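# Sort three grease guns into trays by grease amount

## Task

Find which of the three grease guns contains the most grease and which the least. Put the fullest gun entirely inside the blue tray and the emptiest entirely inside the red tray. Leave the remaining gun on the table top, clear of both trays and not hanging past any table edge. Every gun must end up lying flat on its side. Guns may be picked up and their parts moved, but any part moved must be returned to its original place on that gun.

## Robot and tools

Robot: two seven-joint arms, left_arm and right_arm, each ending in a two-finger parallel gripper. Left_arm sits on the +y side. Calibrated bases in the scene frame: left_arm at (+0.054, +0.332, 0) m, quat_wxyz (+1.000, 0, 0, +0.004); right_arm at (-0.014, -0.351, 0) m, quat_wxyz (+1.000, 0, 0, +0.003). A camera stand is fixed behind the arms.

Frames. Scene frame: origin at table-top height, halfway between the nominal bases, +z up, +x out over the table. Fixed cameras and the table use it. Each arm reports its hand pose, velocities and targets in its own base frame. Motion offsets are expressed along the axes of that arm's current Hand target. Gripper axes: fingers point along +z, close along x. end_effector_position is the point between the pads; fingertips extend 15.0 mm past it. The housing starts 65 mm behind that point, measuring 146 mm along the closing direction and 50 mm across. A block on a post projects about 11 cm toward the gripper's -y side near the flange and rotates with it. Reported poses may be off by a few cm.

The 18-number row (used by execute_actions and move). Always one flat list covering both arms, every value in [-1, 1]: left dx, dy, dz, rx, ry, rz, left gripper position, force_limit, speed, then the same nine for the right arm. dx..rz are an offset (not a pose) from that arm's Hand target as it was when the action or move began, along the Hand target's own axes; 1.0 equals 0.6 m of travel or 180 degrees. rx, ry, rz form a single rotation vector. Gripper position: +1 fully open (108 mm gap), about -0.96 pads touching, -1 means close until blocked. force_limit: pad force after a slow close, about 2.5 N at -1 up to 32 N at +1 (actual grip roughly 0.4-23 N at -1, 28-54 N at +1). speed: gap rate from 5 mm/s at -1 to 420 mm/s at +1. Gripper numbers are commands, so to leave a gripper unchanged resend its last three values; 0 is a real command. After fingers stop, new force_limit or speed only applies if position changes by at least 0.01.

Tools.
- execute_actions(actions, cameras): actions is a list of actions; each action is up to 15 rows, one per 1/30 s step, with the last row held if fewer. Every row counts from the action's start pose, so repeating an offset keeps moving further. An empty list returns images and full state. cameras: list of names, ["all"], or [].
- move(target, speed, blend, blocking, cameras): straight-line path toward target, one row or up to 15 rows, all offsets from the same starting Hand targets. speed in m/s, 0.002 to 1 (default 0.25), turns capped at twice that in rad/s; one value or one per target. blend in m rounds corners (0 = stop at each). The whole list has 10 s. blocking=false returns early while the move continues. No obstacle avoidance; faster moves lag, stray and hit harder. Result adds a move: line (done, off_target, moving, held, fault) plus limits (paced = pose clipped, held = steps withheld).
- wait(seconds 0-10, cameras): lets time pass holding commands.
- stop(cameras): brakes a running move; fingers continue.
- zoom_image(camera, region [x0,y0,x1,y1] pixels, max 504x504): enlarges part of the newest image of cam_high, cam_low, cam_left_wrist or cam_right_wrist (each 896x504).
- clear_fault(arm): clears a reported torque fault on left_arm or right_arm.
- finished_scene(scene): ends the current scene (give its number); irreversible, so only call once the goal holds without the robot.

Control behaviour. Each step the commanded pose is clipped to within 70 mm and 16 degrees of the measured gripper pose; Hand target in results is the clipped command and the base for later offsets. Grippers often stop short; the next command, even all zeros, re-requests the target. Sending six zeros re-commands the current Hand target. To stop pushing on something, command the target back past the gripper. Large wrist turns can swing the elbow. Joint ranges (rad): waist -6.283 to 6.283, shoulder -2.059 to 2.094, upper arm roll -6.283 to 6.283, elbow -0.192 to 3.927 (straight at 2.742), forearm roll -6.283 to 6.283, wrist pitch -1.693 to 3.142, wrist roll -6.283 to 6.283.

Reading results. is_grasped 1 means the fingers were stopped by an object before their target; 0 while moving, at target, or pads closed. width_mm is pad gap; force_n is per-pad force (about +10 N bias when settled, ±10 N noise when empty). Joint torques include arm weight, have offsets and noise; positive means toward larger joint angle. Velocities may be omitted when within noise. Step readings list positions at some control steps for execute_actions only.

Hazards. Contact torque reaching a load limit (waist 41.8, shoulder 42, upper arm roll 26.7, elbow 26.7, forearm roll 26.7, wrist pitch 14.4, wrist roll 15 N m; held weight counts) or a motor pinned at its torque limit for 1 s causes a TORQUE FAULT; the arm halts until clear_fault. Motors heat when loaded, stretched or pushing; MOTOR HOT appears at 65 °C and at 80 °C an over-temperature stop lasts 30-60 s or more. A clearance check blocks arm-to-arm approaches except finger-to-finger, but not always; any moderate hit between the arms, or one gripper squeezing the other's fingers, can fail the task. Avoid drops, releasing moving parts, slamming, hard pushes on fixed or heavy objects, and anything leaving the table. Loose objects may occasionally be nudged. The scene keeps running while you think.

Each tool is called as name(argument=value, ...) on one line, values as JSON.

## Session

execute_actions(actions=[])

Scene clock: 0.00 s.
left_arm: end_effector_position=(+0.0464, -0.5212, +0.1370) width_mm=107.94 is_grasped=0 force_n=0.00 end_effector_quat_wxyz=(-0.121, -0.610, +0.722, -0.304) | right_arm: end_effector_position=(+0.0224, -0.1267, +0.1521) width_mm=0.00 is_grasped=0 force_n=0.00 end_effector_quat_wxyz=(-0.280, -0.004, +0.935, +0.217)
Joint positions: left_arm=[-1.44 0.113 0.068 0.782 1.464 0.071 1.281] | right_arm=[-0.918 -0.508 -0.059 0.363 -0.229 1.573 -1.669]
Joint velocities: within noise
Joint torques (N m): no reading
Motor temperatures (°C): left_arm=[33 32 32 39 33 33 33] | right_arm=[34 35 34 33 32 39 33]
Hand target: left_arm +0.0464, -0.5212, +0.1370; -0.121, -0.610, +0.722, -0.304 | right_arm +0.0224, -0.1267, +0.1521; -0.280, -0.004, +0.935, +0.217
Tool commands: left_gripper/position=+0.998 left_gripper/force_limit=+1.0 left_gripper/speed=+1.0 right_gripper/position=-0.964 right_gripper/force_limit=+1.0 right_gripper/speed=+1.0

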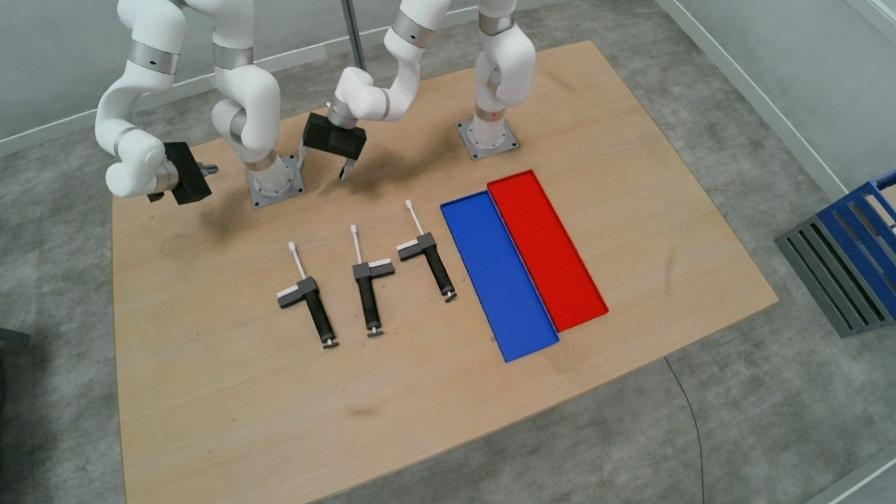

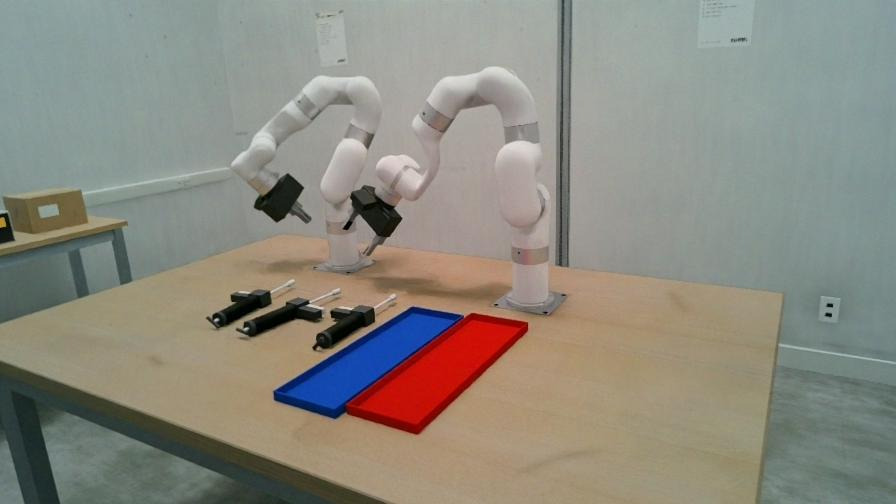

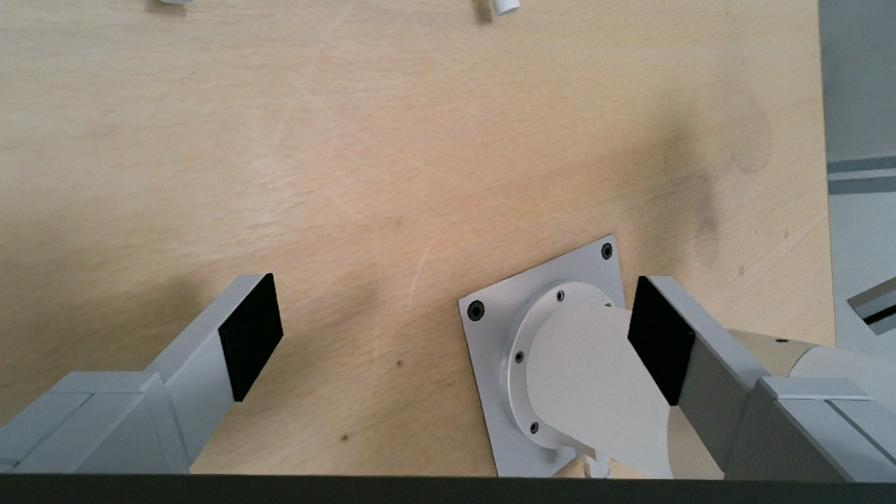

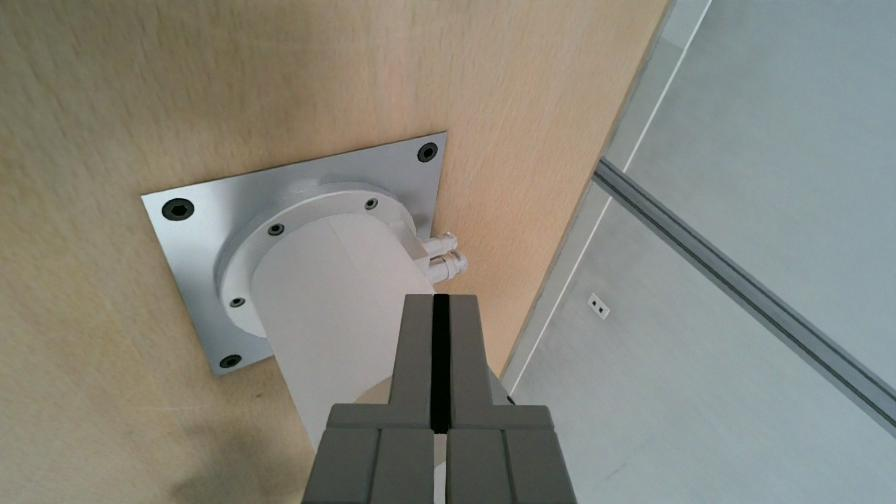

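zoom_image(camera="cam_high", region=[260, 180, 480, 360])

zoom_image(camera="cam_low", region=[190, 260, 410, 360])

Scaled by 2.291 from the camera's 896x504 image, which has a finer 1280x720 frame.

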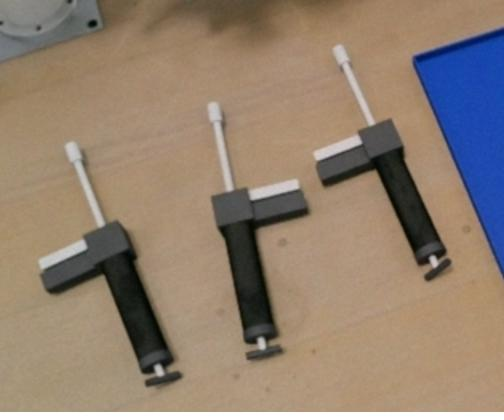

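Scaled by 2.291 from the camera's 896x504 image, which has a finer 1280x720 frame.

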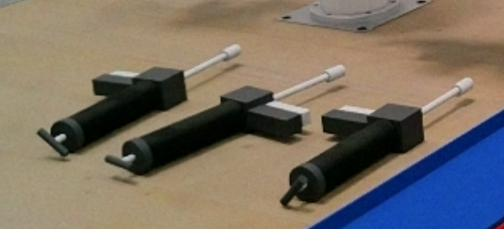

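move(target=[0.112,-0.569,-0.4815,-0.084,-0.1951,-0.0515,1,0,0.5,0,0,0,0,0,0,-0.964,1,1], cameras=["cam_left_wrist","cam_high"])

Scene clock: 6.90 s.
left_arm: end_effector_position=(+0.3001, -0.4301, +0.4993) width_mm=108.00 is_grasped=0 force_n=0.00 end_effector_quat_wxyz=(+0.003, +0.707, -0.707, +0.019) | right_arm: end_effector_position=(+0.0224, -0.1267, +0.1521) width_mm=0.00 is_grasped=0 force_n=0.05 end_effector_quat_wxyz=(-0.280, -0.004, +0.935, +0.217)
Joint positions: left_arm=[-1.125 0.569 0.533 2.707 -0.343 2.137 3.063] | right_arm=[-0.918 -0.508 -0.059 0.363 -0.229 1.573 -1.669]
Joint torques (N m): left_arm=[1.28 -33.37 1.36 8.82 -0.63 -1.4 -0.36] | right_arm=[-0.16 -7.01 1.26 22.74 -0.64 0.15 0.02]
Hand target: left_arm +0.3005, -0.4307, +0.5000; +0.000, +0.707, -0.707, +0.000 | right_arm +0.0224, -0.1267, +0.1521; -0.280, -0.004, +0.935, +0.217
Off the commanded pose: left_arm 0.001 m, 2 deg | right_arm 0.000 m, 0 deg.
elbow stopped short (left arm): the move would have taken joint 4 (elbow) straighter than the controller allows.
move: done; limits=paced
Images, in order (width x height): cam_high 896x504, cam_left_wrist 896x504.

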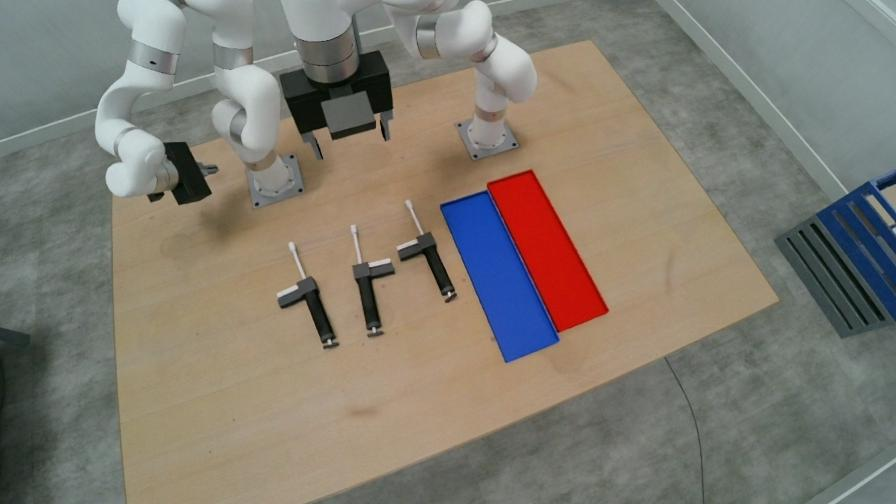

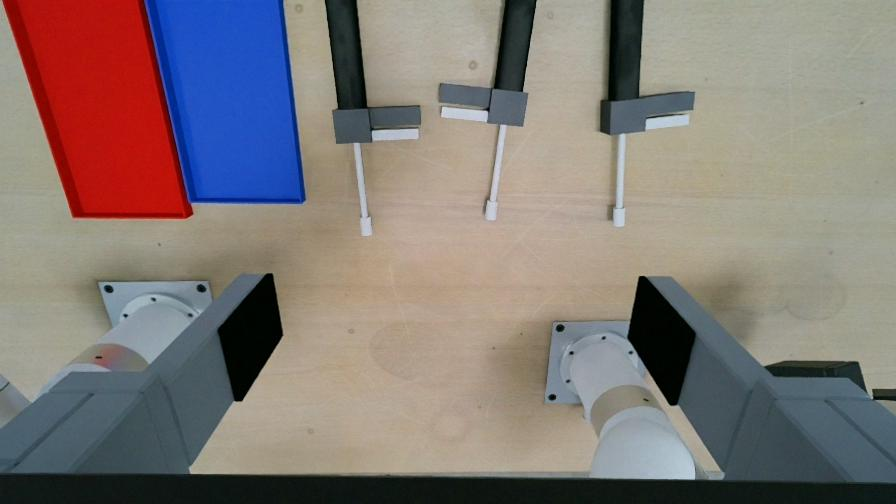

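move(target=[-0.967,0.083,0.167,0,0,0,1,0,0.5,-0.385,0.548,-0.41,0.2527,-0.0321,-0.4735,1,0,0.5], cameras=["cam_right_wrist","cam_high"])

Scene clock: 16.23 s.
left_arm: end_effector_position=(+0.2507, +0.1495, +0.4001) width_mm=108.00 is_grasped=0 force_n=0.00 end_effector_quat_wxyz=(+0.000, +0.707, -0.707, +0.000) | right_arm: end_effector_position=(+0.3840, +0.1019, +0.3496) width_mm=108.00 is_grasped=0 force_n=0.00 end_effector_quat_wxyz=(+0.000, +0.707, -0.707, +0.000)
Joint positions: left_arm=[-1.09 -1.139 0.657 1.161 0.691 2.087 3.536] | right_arm=[-0.258 -0.304 0.433 1.176 0.126 1.456 -2.214]
Joint torques (N m): left_arm=[1.19 12.03 -9.93 7.53 1.33 -1.27 0.39] | right_arm=[1.83 -13.37 -2.82 28.72 -0.54 -2.83 -0.29]
Hand target: left_arm +0.2507, +0.1495, +0.4001; +0.000, +0.707, -0.707, +0.000 | right_arm +0.3840, +0.1019, +0.3496; +0.000, +0.707, -0.707, +0.000
Off the commanded pose: left_arm 0.000 m, 0 deg | right_arm 0.000 m, 0 deg.
move: done
Images, in order (width x height): cam_high 896x504, cam_right_wrist 896x504.

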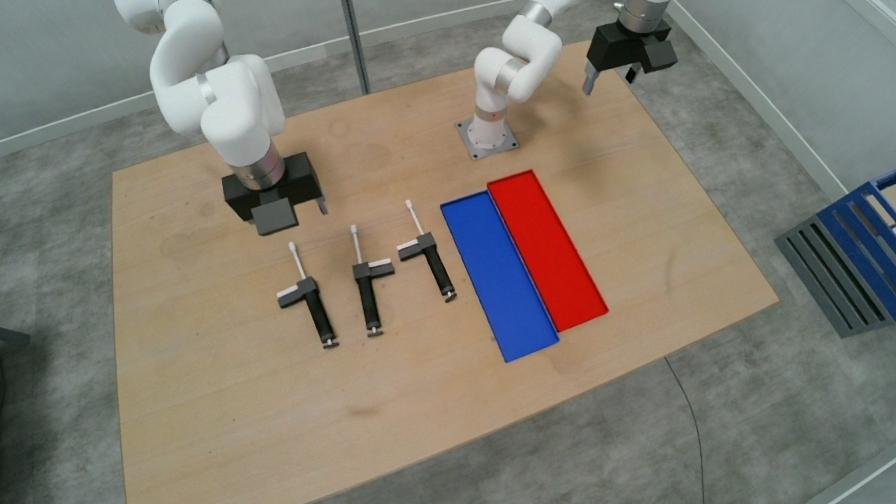

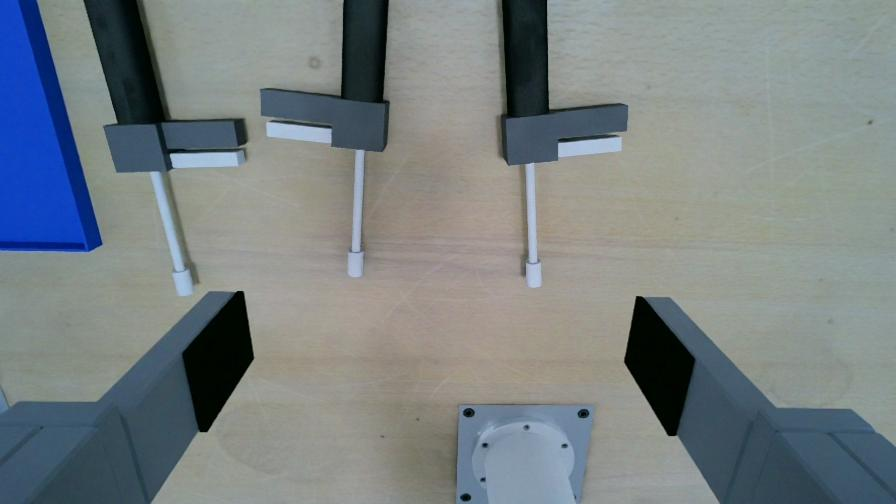

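move(target=[0,0,0,0,0,0,1,0,0.5,-0.13,-0.0933,0.25,0,0,0,1,0,0.5], cameras=["cam_right_wrist","cam_low"])

Scene clock: 19.00 s.
left_arm: end_effector_position=(+0.2507, +0.1495, +0.4001) width_mm=108.00 is_grasped=0 force_n=0.00 end_effector_quat_wxyz=(+0.000, +0.707, -0.707, +0.000) | right_arm: end_effector_position=(+0.4399, +0.1798, +0.1995) width_mm=108.00 is_grasped=0 force_n=0.00 end_effector_quat_wxyz=(+0.000, +0.707, -0.707, +0.000)
Joint positions: left_arm=[-1.09 -1.139 0.657 1.161 0.691 2.087 3.536] | right_arm=[-0.195 0.055 0.593 1.076 -0.036 1.032 -1.941]
Joint torques (N m): left_arm=[1.17 11.71 -9.86 7.54 1.34 -1.28 0.38] | right_arm=[1.63 -20.37 1.51 28.2 -0.81 -2.47 0.36]
Hand target: left_arm +0.2507, +0.1495, +0.4001; +0.000, +0.707, -0.707, +0.000 | right_arm +0.4399, +0.1798, +0.1995; +0.000, +0.707, -0.707, +0.000
Off the commanded pose: left_arm 0.000 m, 0 deg | right_arm 0.000 m, 0 deg.
move: done
Images, in order (width x height): cam_low 896x504, cam_right_wrist 896x504.

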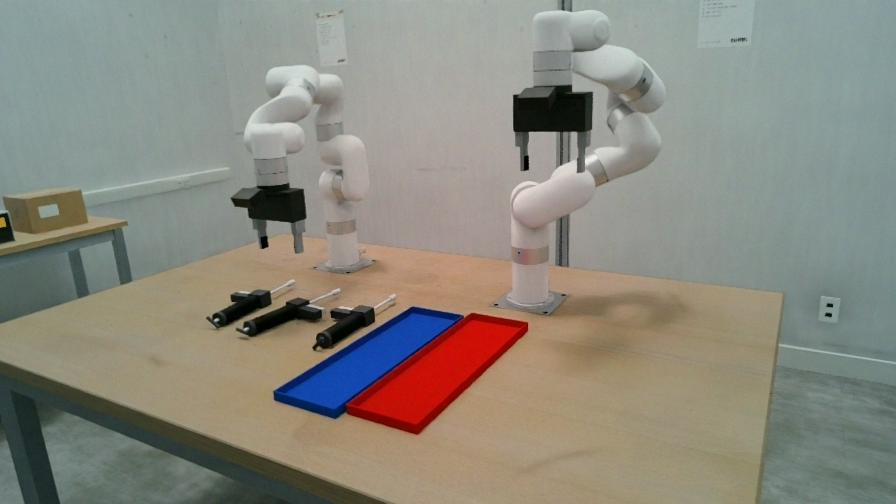

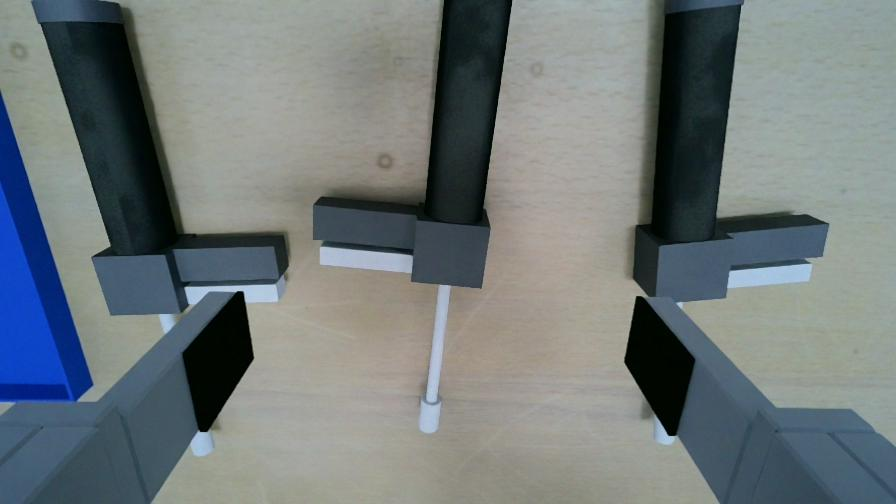

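move(target=[0,0,0,0,0,0,1,0,0.5,0.0367,-0.1,0.167,0,0,0.036,1,0,0.5], cameras=["cam_right_wrist","cam_low"])

zoom_image(camera="cam_low", region=[170, 180, 420, 370])

Scene clock: 21.47 s.
left_arm: end_effector_position=(+0.2507, +0.1495, +0.4001) width_mm=108.00 is_grasped=0 force_n=0.00 end_effector_quat_wxyz=(+0.000, +0.707, -0.707, +0.000) | right_arm: end_effector_position=(+0.4999, +0.1578, +0.0993) width_mm=108.00 is_grasped=0 force_n=0.00 end_effector_quat_wxyz=(+0.000, -0.666, +0.746, +0.000)
Joint positions: left_arm=[-1.09 -1.139 0.657 1.161 0.691 2.087 3.536] | right_arm=[-0.171 0.382 0.512 1.155 -0.25 0.835 -1.764]
Joint torques (N m): left_arm=[0.94 11.94 -10 7.53 1.29 -1.36 0.23] | right_arm=[2.01 -27.88 4.61 25.84 -0.94 -2.06 0.34]
Hand target: left_arm +0.2507, +0.1495, +0.4001; +0.000, +0.707, -0.707, +0.000 | right_arm +0.4998, +0.1578, +0.0993; +0.000, -0.666, +0.746, +0.000
Off the commanded pose: left_arm 0.000 m, 0 deg | right_arm 0.000 m, 0 deg.
move: done
Images, in order (width x height): cam_low 896x504, cam_right_wrist 896x504.

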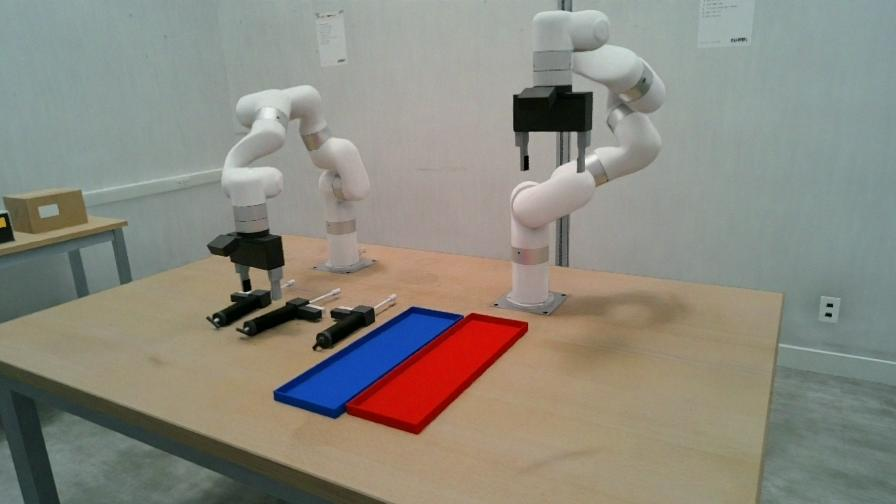

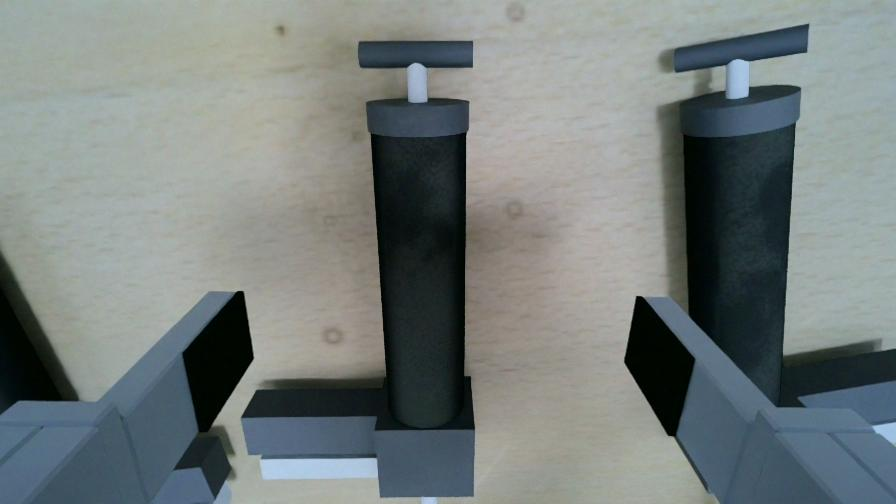

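Scaled by 2.016 from the camera's 896x504 image, which has a finer 1280x720 frame.

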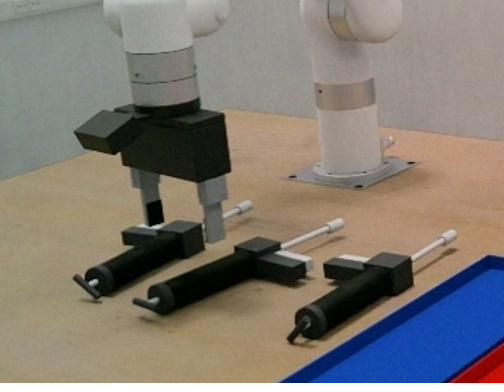

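move(target=[[0,0,0,0,0,0,1,0,0.5,0,0,0.117,0,0,0,1,0,0.5],[0,0,0,0,0,0,1,0,0.5,0,0,0.117,0,0,0,-1,0,-0.3]], speed=0.15, cameras=["cam_right_wrist","cam_low"])

zoom_image(camera="cam_low", region=[170, 180, 420, 370])

Scene clock: 23.87 s.
left_arm: end_effector_position=(+0.2507, +0.1495, +0.4001) width_mm=108.00 is_grasped=0 force_n=0.00 end_effector_quat_wxyz=(+0.000, +0.707, -0.707, +0.000) | right_arm: end_effector_position=(+0.4998, +0.1577, +0.0291) width_mm=35.52 is_grasped=0 force_n=32.32 end_effector_quat_wxyz=(+0.000, -0.666, +0.746, +0.000)
Joint positions: left_arm=[-1.09 -1.139 0.657 1.161 0.691 2.087 3.536] | right_arm=[-0.129 0.524 0.453 1.13 -0.355 0.683 -1.693]
Joint torques (N m): left_arm=[1.03 11.95 -10.04 7.48 1.28 -1.31 0.33] | right_arm=[-0.2 -30.38 6.52 21.23 0.12 -2.12 -0.02]
Hand target: left_arm +0.2507, +0.1495, +0.4001; +0.000, +0.707, -0.707, +0.000 | right_arm +0.4998, +0.1577, +0.0291; +0.000, -0.666, +0.746, +0.000
Off the commanded pose: left_arm 0.000 m, 0 deg | right_arm 0.000 m, 0 deg.
move: done
Images, in order (width x height): cam_low 896x504, cam_right_wrist 896x504.

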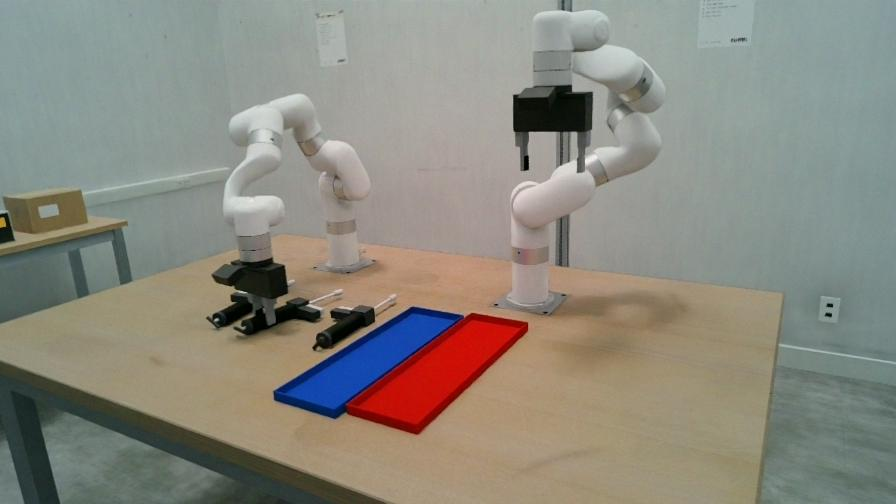

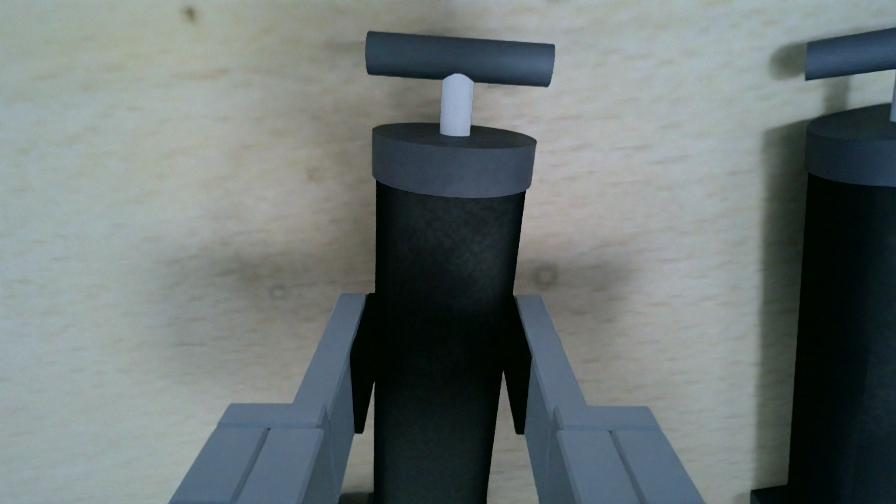

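Scaled by 2.016 from the camera's 896x504 image, which has a finer 1280x720 frame.

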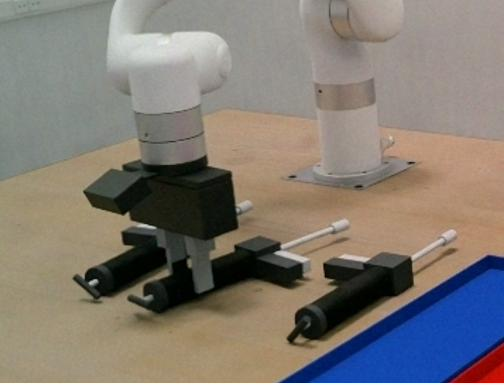

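move(target=[0,0,0,0,0,0,1,0,0.5,0,0,-0.2515,0,0,0,-1,0,-0.3], speed=0.15, cameras=["cam_right_wrist","cam_low"])

wait(seconds=0.5)

Scene clock: 25.67 s.
left_arm: end_effector_position=(+0.2507, +0.1495, +0.4001) width_mm=108.00 is_grasped=0 force_n=0.00 end_effector_quat_wxyz=(+0.000, +0.707, -0.707, +0.000) | right_arm: end_effector_position=(+0.4999, +0.1578, +0.1799) width_mm=35.52 is_grasped=1 force_n=15.30 end_effector_quat_wxyz=(+0.000, -0.666, +0.746, +0.000)
Joint positions: left_arm=[-1.09 -1.139 0.657 1.161 0.691 2.087 3.536] | right_arm=[-0.199 0.258 0.55 1.245 -0.157 1.03 -1.826]
Joint torques (N m): left_arm=[1.09 11.93 -10.01 7.47 1.25 -1.37 0.35] | right_arm=[-2.42 -30.28 4.7 31.33 0.49 -2.25 -0.25]
Hand target: left_arm +0.2507, +0.1495, +0.4001; +0.000, +0.707, -0.707, +0.000 | right_arm +0.4999, +0.1578, +0.1800; +0.000, -0.666, +0.746, +0.000
Off the commanded pose: left_arm 0.000 m, 0 deg | right_arm 0.000 m, 0 deg.
move: done
Images, in order (width x height): cam_low 896x504, cam_right_wrist 896x504.

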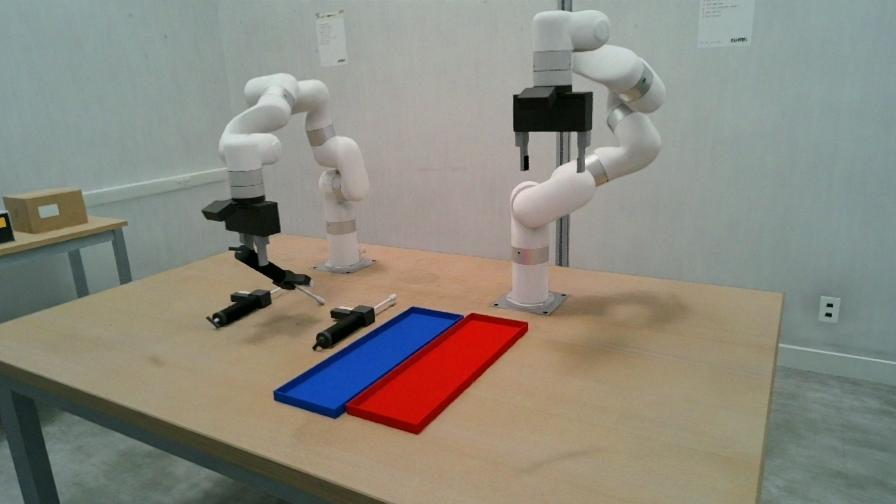

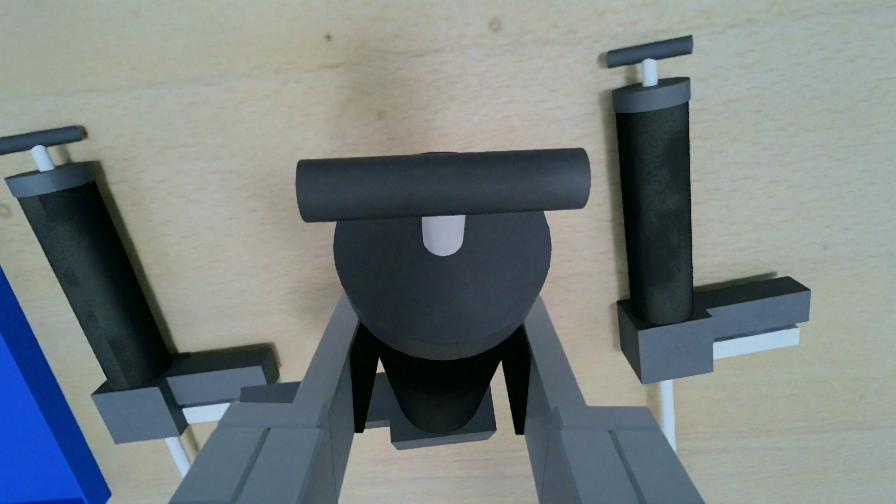

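Scene clock: 26.17 s.
left_arm: end_effector_position=(+0.2507, +0.1495, +0.4001) width_mm=108.00 is_grasped=0 force_n=0.00 end_effector_quat_wxyz=(+0.000, +0.707, -0.707, +0.000) | right_arm: end_effector_position=(+0.4999, +0.1578, +0.1800) width_mm=35.52 is_grasped=1 force_n=15.30 end_effector_quat_wxyz=(+0.000, -0.666, +0.746, +0.000)
Joint positions: left_arm=[-1.09 -1.139 0.657 1.161 0.691 2.087 3.536] | right_arm=[-0.199 0.258 0.55 1.245 -0.157 1.03 -1.827]
Joint torques (N m): left_arm=[0.98 11.83 -9.95 7.42 1.19 -1.31 0.32] | right_arm=[-2.74 -30.15 4.82 31.42 0.51 -2.47 -0.31]
Hand target: left_arm +0.2507, +0.1495, +0.4001; +0.000, +0.707, -0.707, +0.000 | right_arm +0.4999, +0.1578, +0.1800; +0.000, -0.666, +0.746, +0.000
Tool commands: left_gripper/position=+1.0 left_gripper/force_limit=+0.0 left_gripper/speed=+0.5 right_gripper/position=-1.0 right_gripper/force_limit=+0.0 right_gripper/speed=-0.3
Off the commanded pose: left_arm 0.000 m, 0 deg | right_arm 0.000 m, 0 deg.
wait: 0.50 s; at rest by 0.17 s

move(target=[[0,0,0,0,0,0,1,0,0.5,0,0,0.2515,0,0,0,-1,0,-0.3],[0,0,0,0,0,0,1,0,0.5,0,0,0.2515,0,0,0,0,0,0]], speed=0.1, cameras=["cam_right_wrist"])

move(target=[[0,0,0,0,0,0,1,0,0.5,0,0.07,0,0,0,0,0,0,0],[0,0,0,0,0,0,1,0,0.5,0,0.07,0,0,0,0,-1,0.6,-0.3],[0,0,0,0,0,0,1,0,0.5,0,0.07,-0.2515,0,0,0,-1,0.6,-0.3]], speed=0.15, cameras=["cam_right_wrist","cam_low"])

zoom_image(camera="cam_low", region=[170, 180, 420, 370])

Scene clock: 29.57 s.
left_arm: end_effector_position=(+0.2507, +0.1495, +0.4001) width_mm=108.00 is_grasped=0 force_n=0.00 end_effector_quat_wxyz=(+0.000, +0.707, -0.707, +0.000) | right_arm: end_effector_position=(+0.4998, +0.1577, +0.0291) width_mm=52.99 is_grasped=0 force_n=0.00 end_effector_quat_wxyz=(+0.000, -0.666, +0.746, +0.000)
Joint positions: left_arm=[-1.09 -1.139 0.657 1.161 0.691 2.087 3.536] | right_arm=[-0.128 0.524 0.453 1.13 -0.355 0.683 -1.693]
Joint torques (N m): left_arm=[1.02 12.01 -10.06 7.37 1.14 -1.27 0.31] | right_arm=[0.94 -31.81 6.75 23.64 -0.24 -2.82 0.23]
Hand target: left_arm +0.2507, +0.1495, +0.4001; +0.000, +0.707, -0.707, +0.000 | right_arm +0.4998, +0.1577, +0.0291; +0.000, -0.666, +0.746, +0.000
Off the commanded pose: left_arm 0.000 m, 0 deg | right_arm 0.000 m, 0 deg.
move: done
Images, in order (width x height): cam_right_wrist 896x504.

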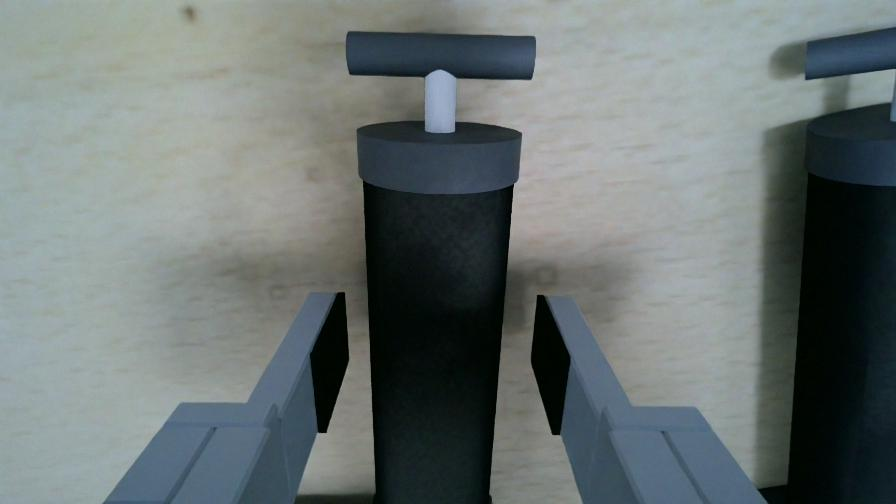

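Scene clock: 32.40 s.
left_arm: end_effector_position=(+0.2507, +0.1495, +0.4001) width_mm=108.00 is_grasped=0 force_n=0.00 end_effector_quat_wxyz=(+0.000, +0.707, -0.707, +0.000) | right_arm: end_effector_position=(+0.4581, +0.1626, +0.1800) width_mm=35.00 is_grasped=1 force_n=41.07 end_effector_quat_wxyz=(+0.000, -0.666, +0.746, +0.000)
Joint positions: left_arm=[-1.09 -1.139 0.657 1.161 0.691 2.087 3.536] | right_arm=[-0.22 0.122 0.58 1.087 -0.08 0.987 -1.843]
Joint torques (N m): left_arm=[0.94 12.1 -10.05 7.47 1.14 -1.3 0.33] | right_arm=[-2.48 -26.72 2.71 31.81 0.66 -2.39 -0.09]
Hand target: left_arm +0.2507, +0.1495, +0.4001; +0.000, +0.707, -0.707, +0.000 | right_arm +0.4581, +0.1626, +0.1800; +0.000, -0.666, +0.746, +0.000
Off the commanded pose: left_arm 0.000 m, 0 deg | right_arm 0.000 m, 0 deg.
move: done
Images, in order (width x height): cam_low 896x504, cam_right_wrist 896x504.

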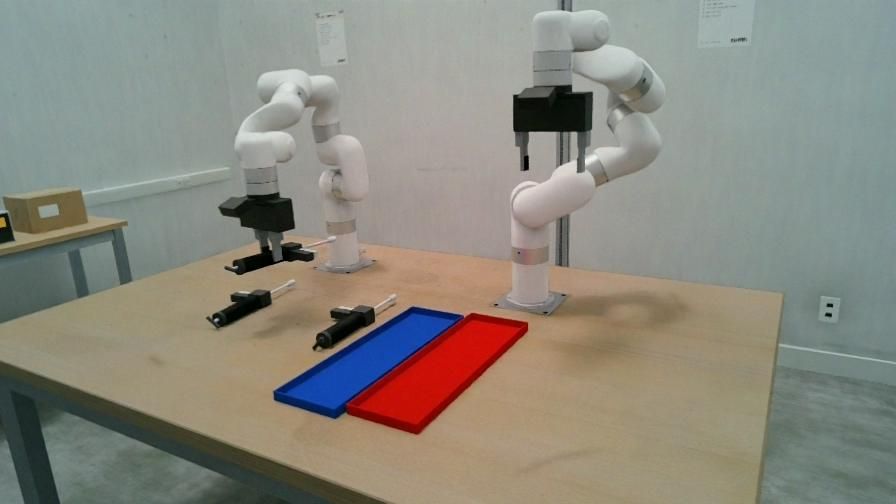

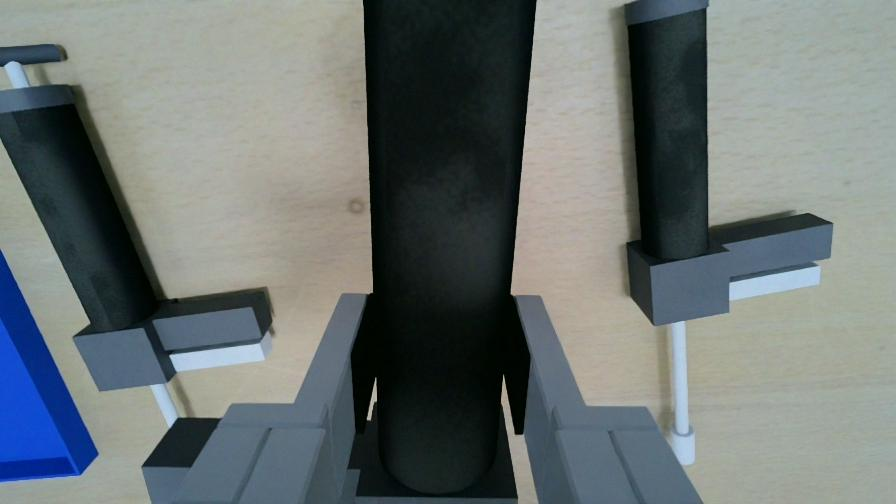

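Scaled by 2.016 from the camera's 896x504 image, which has a finer 1280x720 frame.

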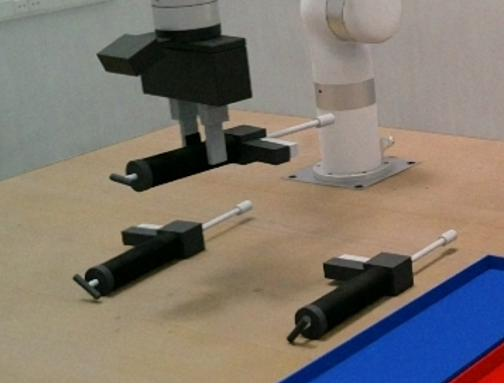

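move(target=[[0,0,0,0,0,0,1,0,0.5,0,0,0.2515,0,0,0,-1,0.6,-0.3],[0,0,0,0,0,0,1,0,0.5,0,0,0.2515,0,0,0,0.5,0,0.2],[0,0,0,0,0,0,1,0,0.5,0,0,0.05,0,0,0,0.5,0,0.2],[0,0,0,0,0,0,1,0,0.5,0.1874,-0.0129,0.133,0,0,-0.061,0.5,0,0.2]], speed=[0.15,0.15,0.25,0.25], cameras=["cam_right_wrist"])

Scene clock: 39.27 s.
left_arm: end_effector_position=(+0.2507, +0.1495, +0.4001) width_mm=108.00 is_grasped=0 force_n=0.00 end_effector_quat_wxyz=(+0.000, +0.707, -0.707, +0.000) | right_arm: end_effector_position=(+0.4531, +0.0499, +0.1003) width_mm=80.49 is_grasped=0 force_n=0.00 end_effector_quat_wxyz=(+0.000, +0.734, -0.679, +0.000)
Joint positions: left_arm=[-1.09 -1.139 0.657 1.161 0.691 2.087 3.536] | right_arm=[-0.377 0.157 0.492 0.877 -0.111 0.741 -2.243]
Joint torques (N m): left_arm=[0.74 12.01 -10.12 7.36 1.03 -1.39 0.3] | right_arm=[-2.35 -21.89 1.57 23.14 0.44 -2.74 -0.31]
Hand target: left_arm +0.2507, +0.1495, +0.4001; +0.000, +0.707, -0.707, +0.000 | right_arm +0.4531, +0.0499, +0.1003; +0.000, +0.734, -0.679, +0.000
Off the commanded pose: left_arm 0.000 m, 0 deg | right_arm 0.000 m, 0 deg.
move: done
Images, in order (width x height): cam_right_wrist 896x504.

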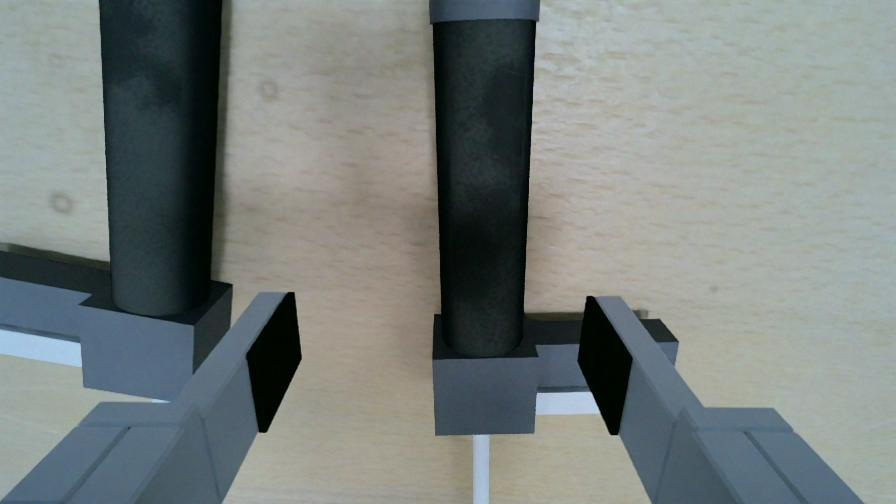

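move(target=[[0,0,0,0,0,0,1,0,0.5,0.0283,0.01,0,0,0,0,0.5,0,0.2],[0,0,0,0,0,0,1,0,0.5,0.0283,0.01,0.1187,0,0,0,0.5,0,0.2],[0,0,0,0,0,0,1,0,0.5,0.0283,0.01,0.1187,0,0,0,-1,0.6,-0.3],[0,0,0,0,0,0,1,0,0.5,0.0283,0.01,-0.05,0,0,0,-1,0.6,-0.3],[0,0,0,0,0,0,1,0,0.5,-0.1867,-0.0229,-0.1328,0,0,0.061,-1,0.6,-0.3]], speed=[0.25,0.15,0.15,0.2,0.2], cameras=["cam_right_wrist"])

wait(seconds=0.5)

Scene clock: 44.67 s.
left_arm: end_effector_position=(+0.2507, +0.1495, +0.4001) width_mm=108.00 is_grasped=0 force_n=0.00 end_effector_quat_wxyz=(+0.000, +0.707, -0.707, +0.000) | right_arm: end_effector_position=(+0.4580, +0.1627, +0.1799) width_mm=35.18 is_grasped=1 force_n=38.24 end_effector_quat_wxyz=(+0.000, -0.666, +0.746, +0.000)
Joint positions: left_arm=[-1.09 -1.139 0.657 1.161 0.691 2.087 3.536] | right_arm=[-0.245 0.124 0.606 1.087 -0.085 0.987 -1.839]
Joint torques (N m): left_arm=[0.73 12.24 -10.13 7.3 1.03 -1.35 0.21] | right_arm=[1.91 -23.99 2.81 30.95 -0.55 -2.15 0.39]
Hand target: left_arm +0.2507, +0.1495, +0.4001; +0.000, +0.707, -0.707, +0.000 | right_arm +0.4581, +0.1627, +0.1799; +0.000, -0.666, +0.746, +0.000
Off the commanded pose: left_arm 0.000 m, 0 deg | right_arm 0.000 m, 0 deg.
move: done
Images, in order (width x height): cam_right_wrist 896x504.

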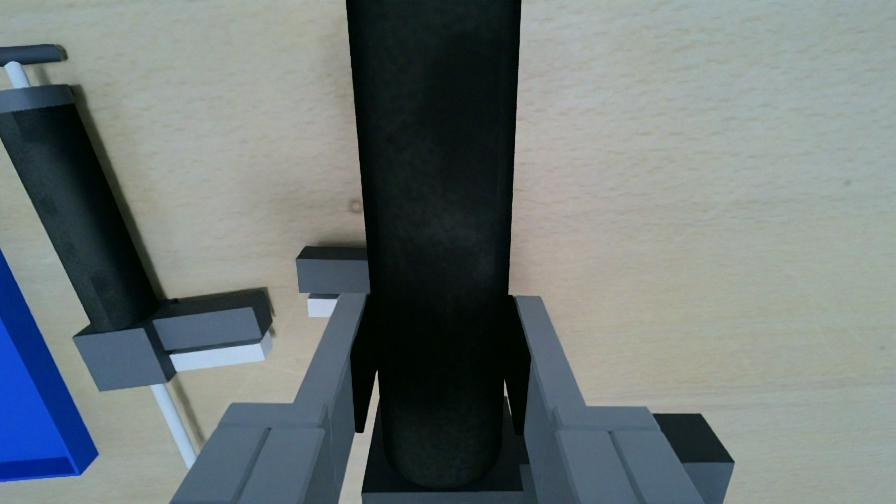

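Scene clock: 45.17 s.
left_arm: end_effector_position=(+0.2507, +0.1495, +0.4001) width_mm=108.00 is_grasped=0 force_n=0.00 end_effector_quat_wxyz=(+0.000, +0.707, -0.707, +0.000) | right_arm: end_effector_position=(+0.4581, +0.1627, +0.1799) width_mm=35.18 is_grasped=1 force_n=38.24 end_effector_quat_wxyz=(+0.000, -0.666, +0.746, +0.000)
Joint positions: left_arm=[-1.09 -1.139 0.657 1.161 0.691 2.087 3.536] | right_arm=[-0.245 0.124 0.606 1.087 -0.085 0.987 -1.839]
Joint torques (N m): left_arm=[0.56 12.24 -10.18 7.42 1.03 -1.41 0.4] | right_arm=[1.72 -23.82 2.7 30.94 -0.61 -2.23 0.29]
Hand target: left_arm +0.2507, +0.1495, +0.4001; +0.000, +0.707, -0.707, +0.000 | right_arm +0.4581, +0.1627, +0.1799; +0.000, -0.666, +0.746, +0.000
Tool commands: left_gripper/position=+1.0 left_gripper/force_limit=+0.0 left_gripper/speed=+0.5 right_gripper/position=-1.0 right_gripper/force_limit=+0.6 right_gripper/speed=-0.3
Off the commanded pose: left_arm 0.000 m, 0 deg | right_arm 0.000 m, 0 deg.
wait: 0.50 s; at rest by 0.17 s

move(target=[[0,0,0,0,0,0,1,0,0.5,0,0,0.06,0,0,0,-1,0.6,-0.3],[0,0,0,0,0,0,1,0,0.5,0,0,0,0,0,0,-1,0.6,-0.3]])

wait(seconds=0.3)

move(target=[[0,0,0,0,0,0,1,0,0.5,0,0,-0.06,0,0,0,-1,0.6,-0.3],[0,0,0,0,0,0,1,0,0.5,0,0,0,0,0,0,-1,0.6,-0.3]])

wait(seconds=0.3)

Scene clock: 47.17 s.
left_arm: end_effector_position=(+0.2507, +0.1495, +0.4001) width_mm=108.00 is_grasped=0 force_n=0.00 end_effector_quat_wxyz=(+0.000, +0.707, -0.707, +0.000) | right_arm: end_effector_position=(+0.4580, +0.1627, +0.1798) width_mm=35.18 is_grasped=1 force_n=38.34 end_effector_quat_wxyz=(+0.000, -0.666, +0.746, +0.000)
Joint positions: left_arm=[-1.09 -1.139 0.657 1.161 0.691 2.087 3.536] | right_arm=[-0.245 0.124 0.607 1.087 -0.085 0.987 -1.839]
Joint torques (N m): left_arm=[0.63 12.19 -10.17 7.18 1.01 -1.4 0.23] | right_arm=[-2.2 -25.66 2.93 30.72 0.33 -2.13 -0.26]
Hand target: left_arm +0.2507, +0.1495, +0.4001; +0.000, +0.707, -0.707, +0.000 | right_arm +0.4581, +0.1627, +0.1799; +0.000, -0.666, +0.746, +0.000
Off the commanded pose: left_arm 0.000 m, 0 deg | right_arm 0.000 m, 0 deg.
move: done

Scene clock: 47.47 s.
left_arm: end_effector_position=(+0.2507, +0.1495, +0.4001) width_mm=108.00 is_grasped=0 force_n=0.00 end_effector_quat_wxyz=(+0.000, +0.707, -0.707, +0.000) | right_arm: end_effector_position=(+0.4581, +0.1627, +0.1799) width_mm=35.18 is_grasped=1 force_n=38.34 end_effector_quat_wxyz=(+0.000, -0.666, +0.746, +0.000)
Joint positions: left_arm=[-1.09 -1.139 0.657 1.161 0.691 2.087 3.536] | right_arm=[-0.245 0.124 0.607 1.087 -0.085 0.987 -1.839]
Joint torques (N m): left_arm=[0.64 12.18 -10.14 7.26 1.06 -1.38 0.3] | right_arm=[-2.52 -25.87 2.8 31 0.37 -2.26 -0.23]
Hand target: left_arm +0.2507, +0.1495, +0.4001; +0.000, +0.707, -0.707, +0.000 | right_arm +0.4581, +0.1627, +0.1799; +0.000, -0.666, +0.746, +0.000
Tool commands: left_gripper/position=+1.0 left_gripper/force_limit=+0.0 left_gripper/speed=+0.5 right_gripper/position=-1.0 right_gripper/force_limit=+0.6 right_gripper/speed=-0.3
Off the commanded pose: left_arm 0.000 m, 0 deg | right_arm 0.000 m, 0 deg.
wait: 0.30 s; at rest by 0.17 s

Scene clock: 48.80 s.
left_arm: end_effector_position=(+0.2507, +0.1495, +0.4001) width_mm=108.00 is_grasped=0 force_n=0.00 end_effector_quat_wxyz=(+0.000, +0.707, -0.707, +0.000) | right_arm: end_effector_position=(+0.4581, +0.1627, +0.1799) width_mm=35.18 is_grasped=1 force_n=38.34 end_effector_quat_wxyz=(+0.000, -0.666, +0.746, +0.000)
Joint positions: left_arm=[-1.09 -1.139 0.657 1.161 0.691 2.087 3.536] | right_arm=[-0.246 0.124 0.607 1.087 -0.085 0.987 -1.839]
Joint torques (N m): left_arm=[0.74 12.02 -10.12 7.23 1.08 -1.43 0.25] | right_arm=[1.9 -23.9 1.85 28.84 -0.62 -2.96 0.43]
Hand target: left_arm +0.2507, +0.1495, +0.4001; +0.000, +0.707, -0.707, +0.000 | right_arm +0.4581, +0.1627, +0.1799; +0.000, -0.666, +0.746, +0.000
Off the commanded pose: left_arm 0.000 m, 0 deg | right_arm 0.000 m, 0 deg.
move: done

Scene clock: 49.10 s.
left_arm: end_effector_position=(+0.2507, +0.1495, +0.4001) width_mm=108.00 is_grasped=0 force_n=0.00 end_effector_quat_wxyz=(+0.000, +0.707, -0.707, +0.000) | right_arm: end_effector_position=(+0.4581, +0.1627, +0.1799) width_mm=35.18 is_grasped=1 force_n=38.34 end_effector_quat_wxyz=(+0.000, -0.666, +0.746, +0.000)
Joint positions: left_arm=[-1.09 -1.139 0.657 1.161 0.691 2.087 3.536] | right_arm=[-0.246 0.124 0.607 1.087 -0.085 0.987 -1.839]
Joint torques (N m): left_arm=[0.61 12.24 -10.15 7.31 0.98 -1.46 0.3] | right_arm=[1.61 -24.15 1.7 28.42 -0.59 -2.9 0.42]
Hand target: left_arm +0.2507, +0.1495, +0.4001; +0.000, +0.707, -0.707, +0.000 | right_arm +0.4581, +0.1627, +0.1799; +0.000, -0.666, +0.746, +0.000
Tool commands: left_gripper/position=+1.0 left_gripper/force_limit=+0.0 left_gripper/speed=+0.5 right_gripper/position=-1.0 right_gripper/force_limit=+0.6 right_gripper/speed=-0.3
Off the commanded pose: left_arm 0.000 m, 0 deg | right_arm 0.000 m, 0 deg.
wait: 0.30 s; at rest by 0.17 s

move(target=[[0,0,0,0,0,0,1,0,0.5,0.2174,-0.0085,0,0,0,-0.061,-1,0.6,-0.3],[0,0,0,0,0,0,1,0,0.5,0.2174,-0.0085,0.2515,0,0,-0.061,-1,0.6,-0.3],[0,0,0,0,0,0,1,0,0.5,0.2174,-0.0085,0.2515,0,0,-0.061,0.5,0,0.2],[0,0,0,0,0,0,1,0,0.5,0.2174,-0.0085,0.05,0,0,-0.061,0.5,0,0.2],[0,0,0,0,0,0,1,0,0.5,-0.2823,0.0591,0.133,0,0,-0.047,0.5,0,0.2]], speed=[0.25,0.2,0.15,0.25,0.3], cameras=["cam_right_wrist"])

Scene clock: 55.03 s.
left_arm: end_effector_position=(+0.2507, +0.1495, +0.4001) width_mm=108.00 is_grasped=0 force_n=0.00 end_effector_quat_wxyz=(+0.000, +0.707, -0.707, +0.000) | right_arm: end_effector_position=(+0.4419, +0.3349, +0.1000) width_mm=80.50 is_grasped=0 force_n=0.00 end_effector_quat_wxyz=(+0.000, +0.719, -0.695, +0.000)
Joint positions: left_arm=[-1.09 -1.139 0.657 1.161 0.691 2.087 3.536] | right_arm=[0.086 0.513 0.639 1.298 -0.38 0.91 -1.489]
Joint torques (N m): left_arm=[0.42 12.39 -10.09 7.17 0.99 -1.39 0.29] | right_arm=[1.9 -29.17 8.22 25.76 -0.72 -1.78 0.33]
Hand target: left_arm +0.2507, +0.1495, +0.4001; +0.000, +0.707, -0.707, +0.000 | right_arm +0.4418, +0.3350, +0.1000; +0.000, +0.719, -0.695, +0.000
Off the commanded pose: left_arm 0.000 m, 0 deg | right_arm 0.000 m, 0 deg.
move: done
Images, in order (width x height): cam_right_wrist 896x504.

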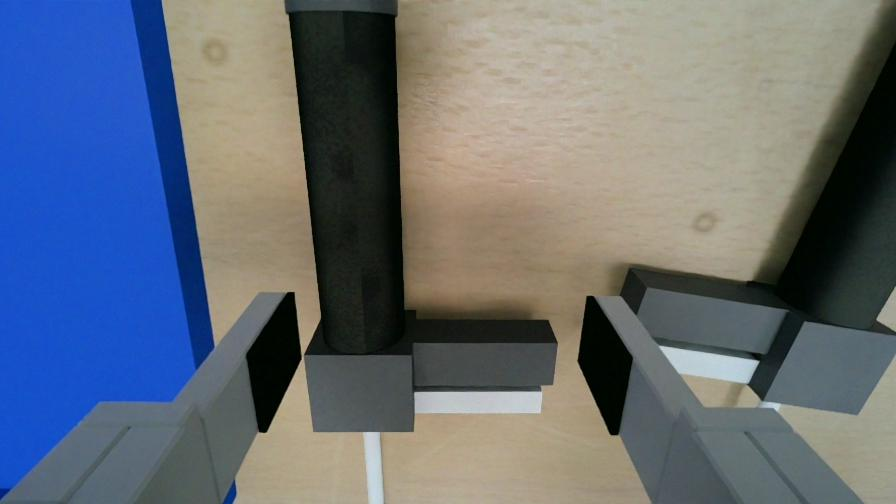

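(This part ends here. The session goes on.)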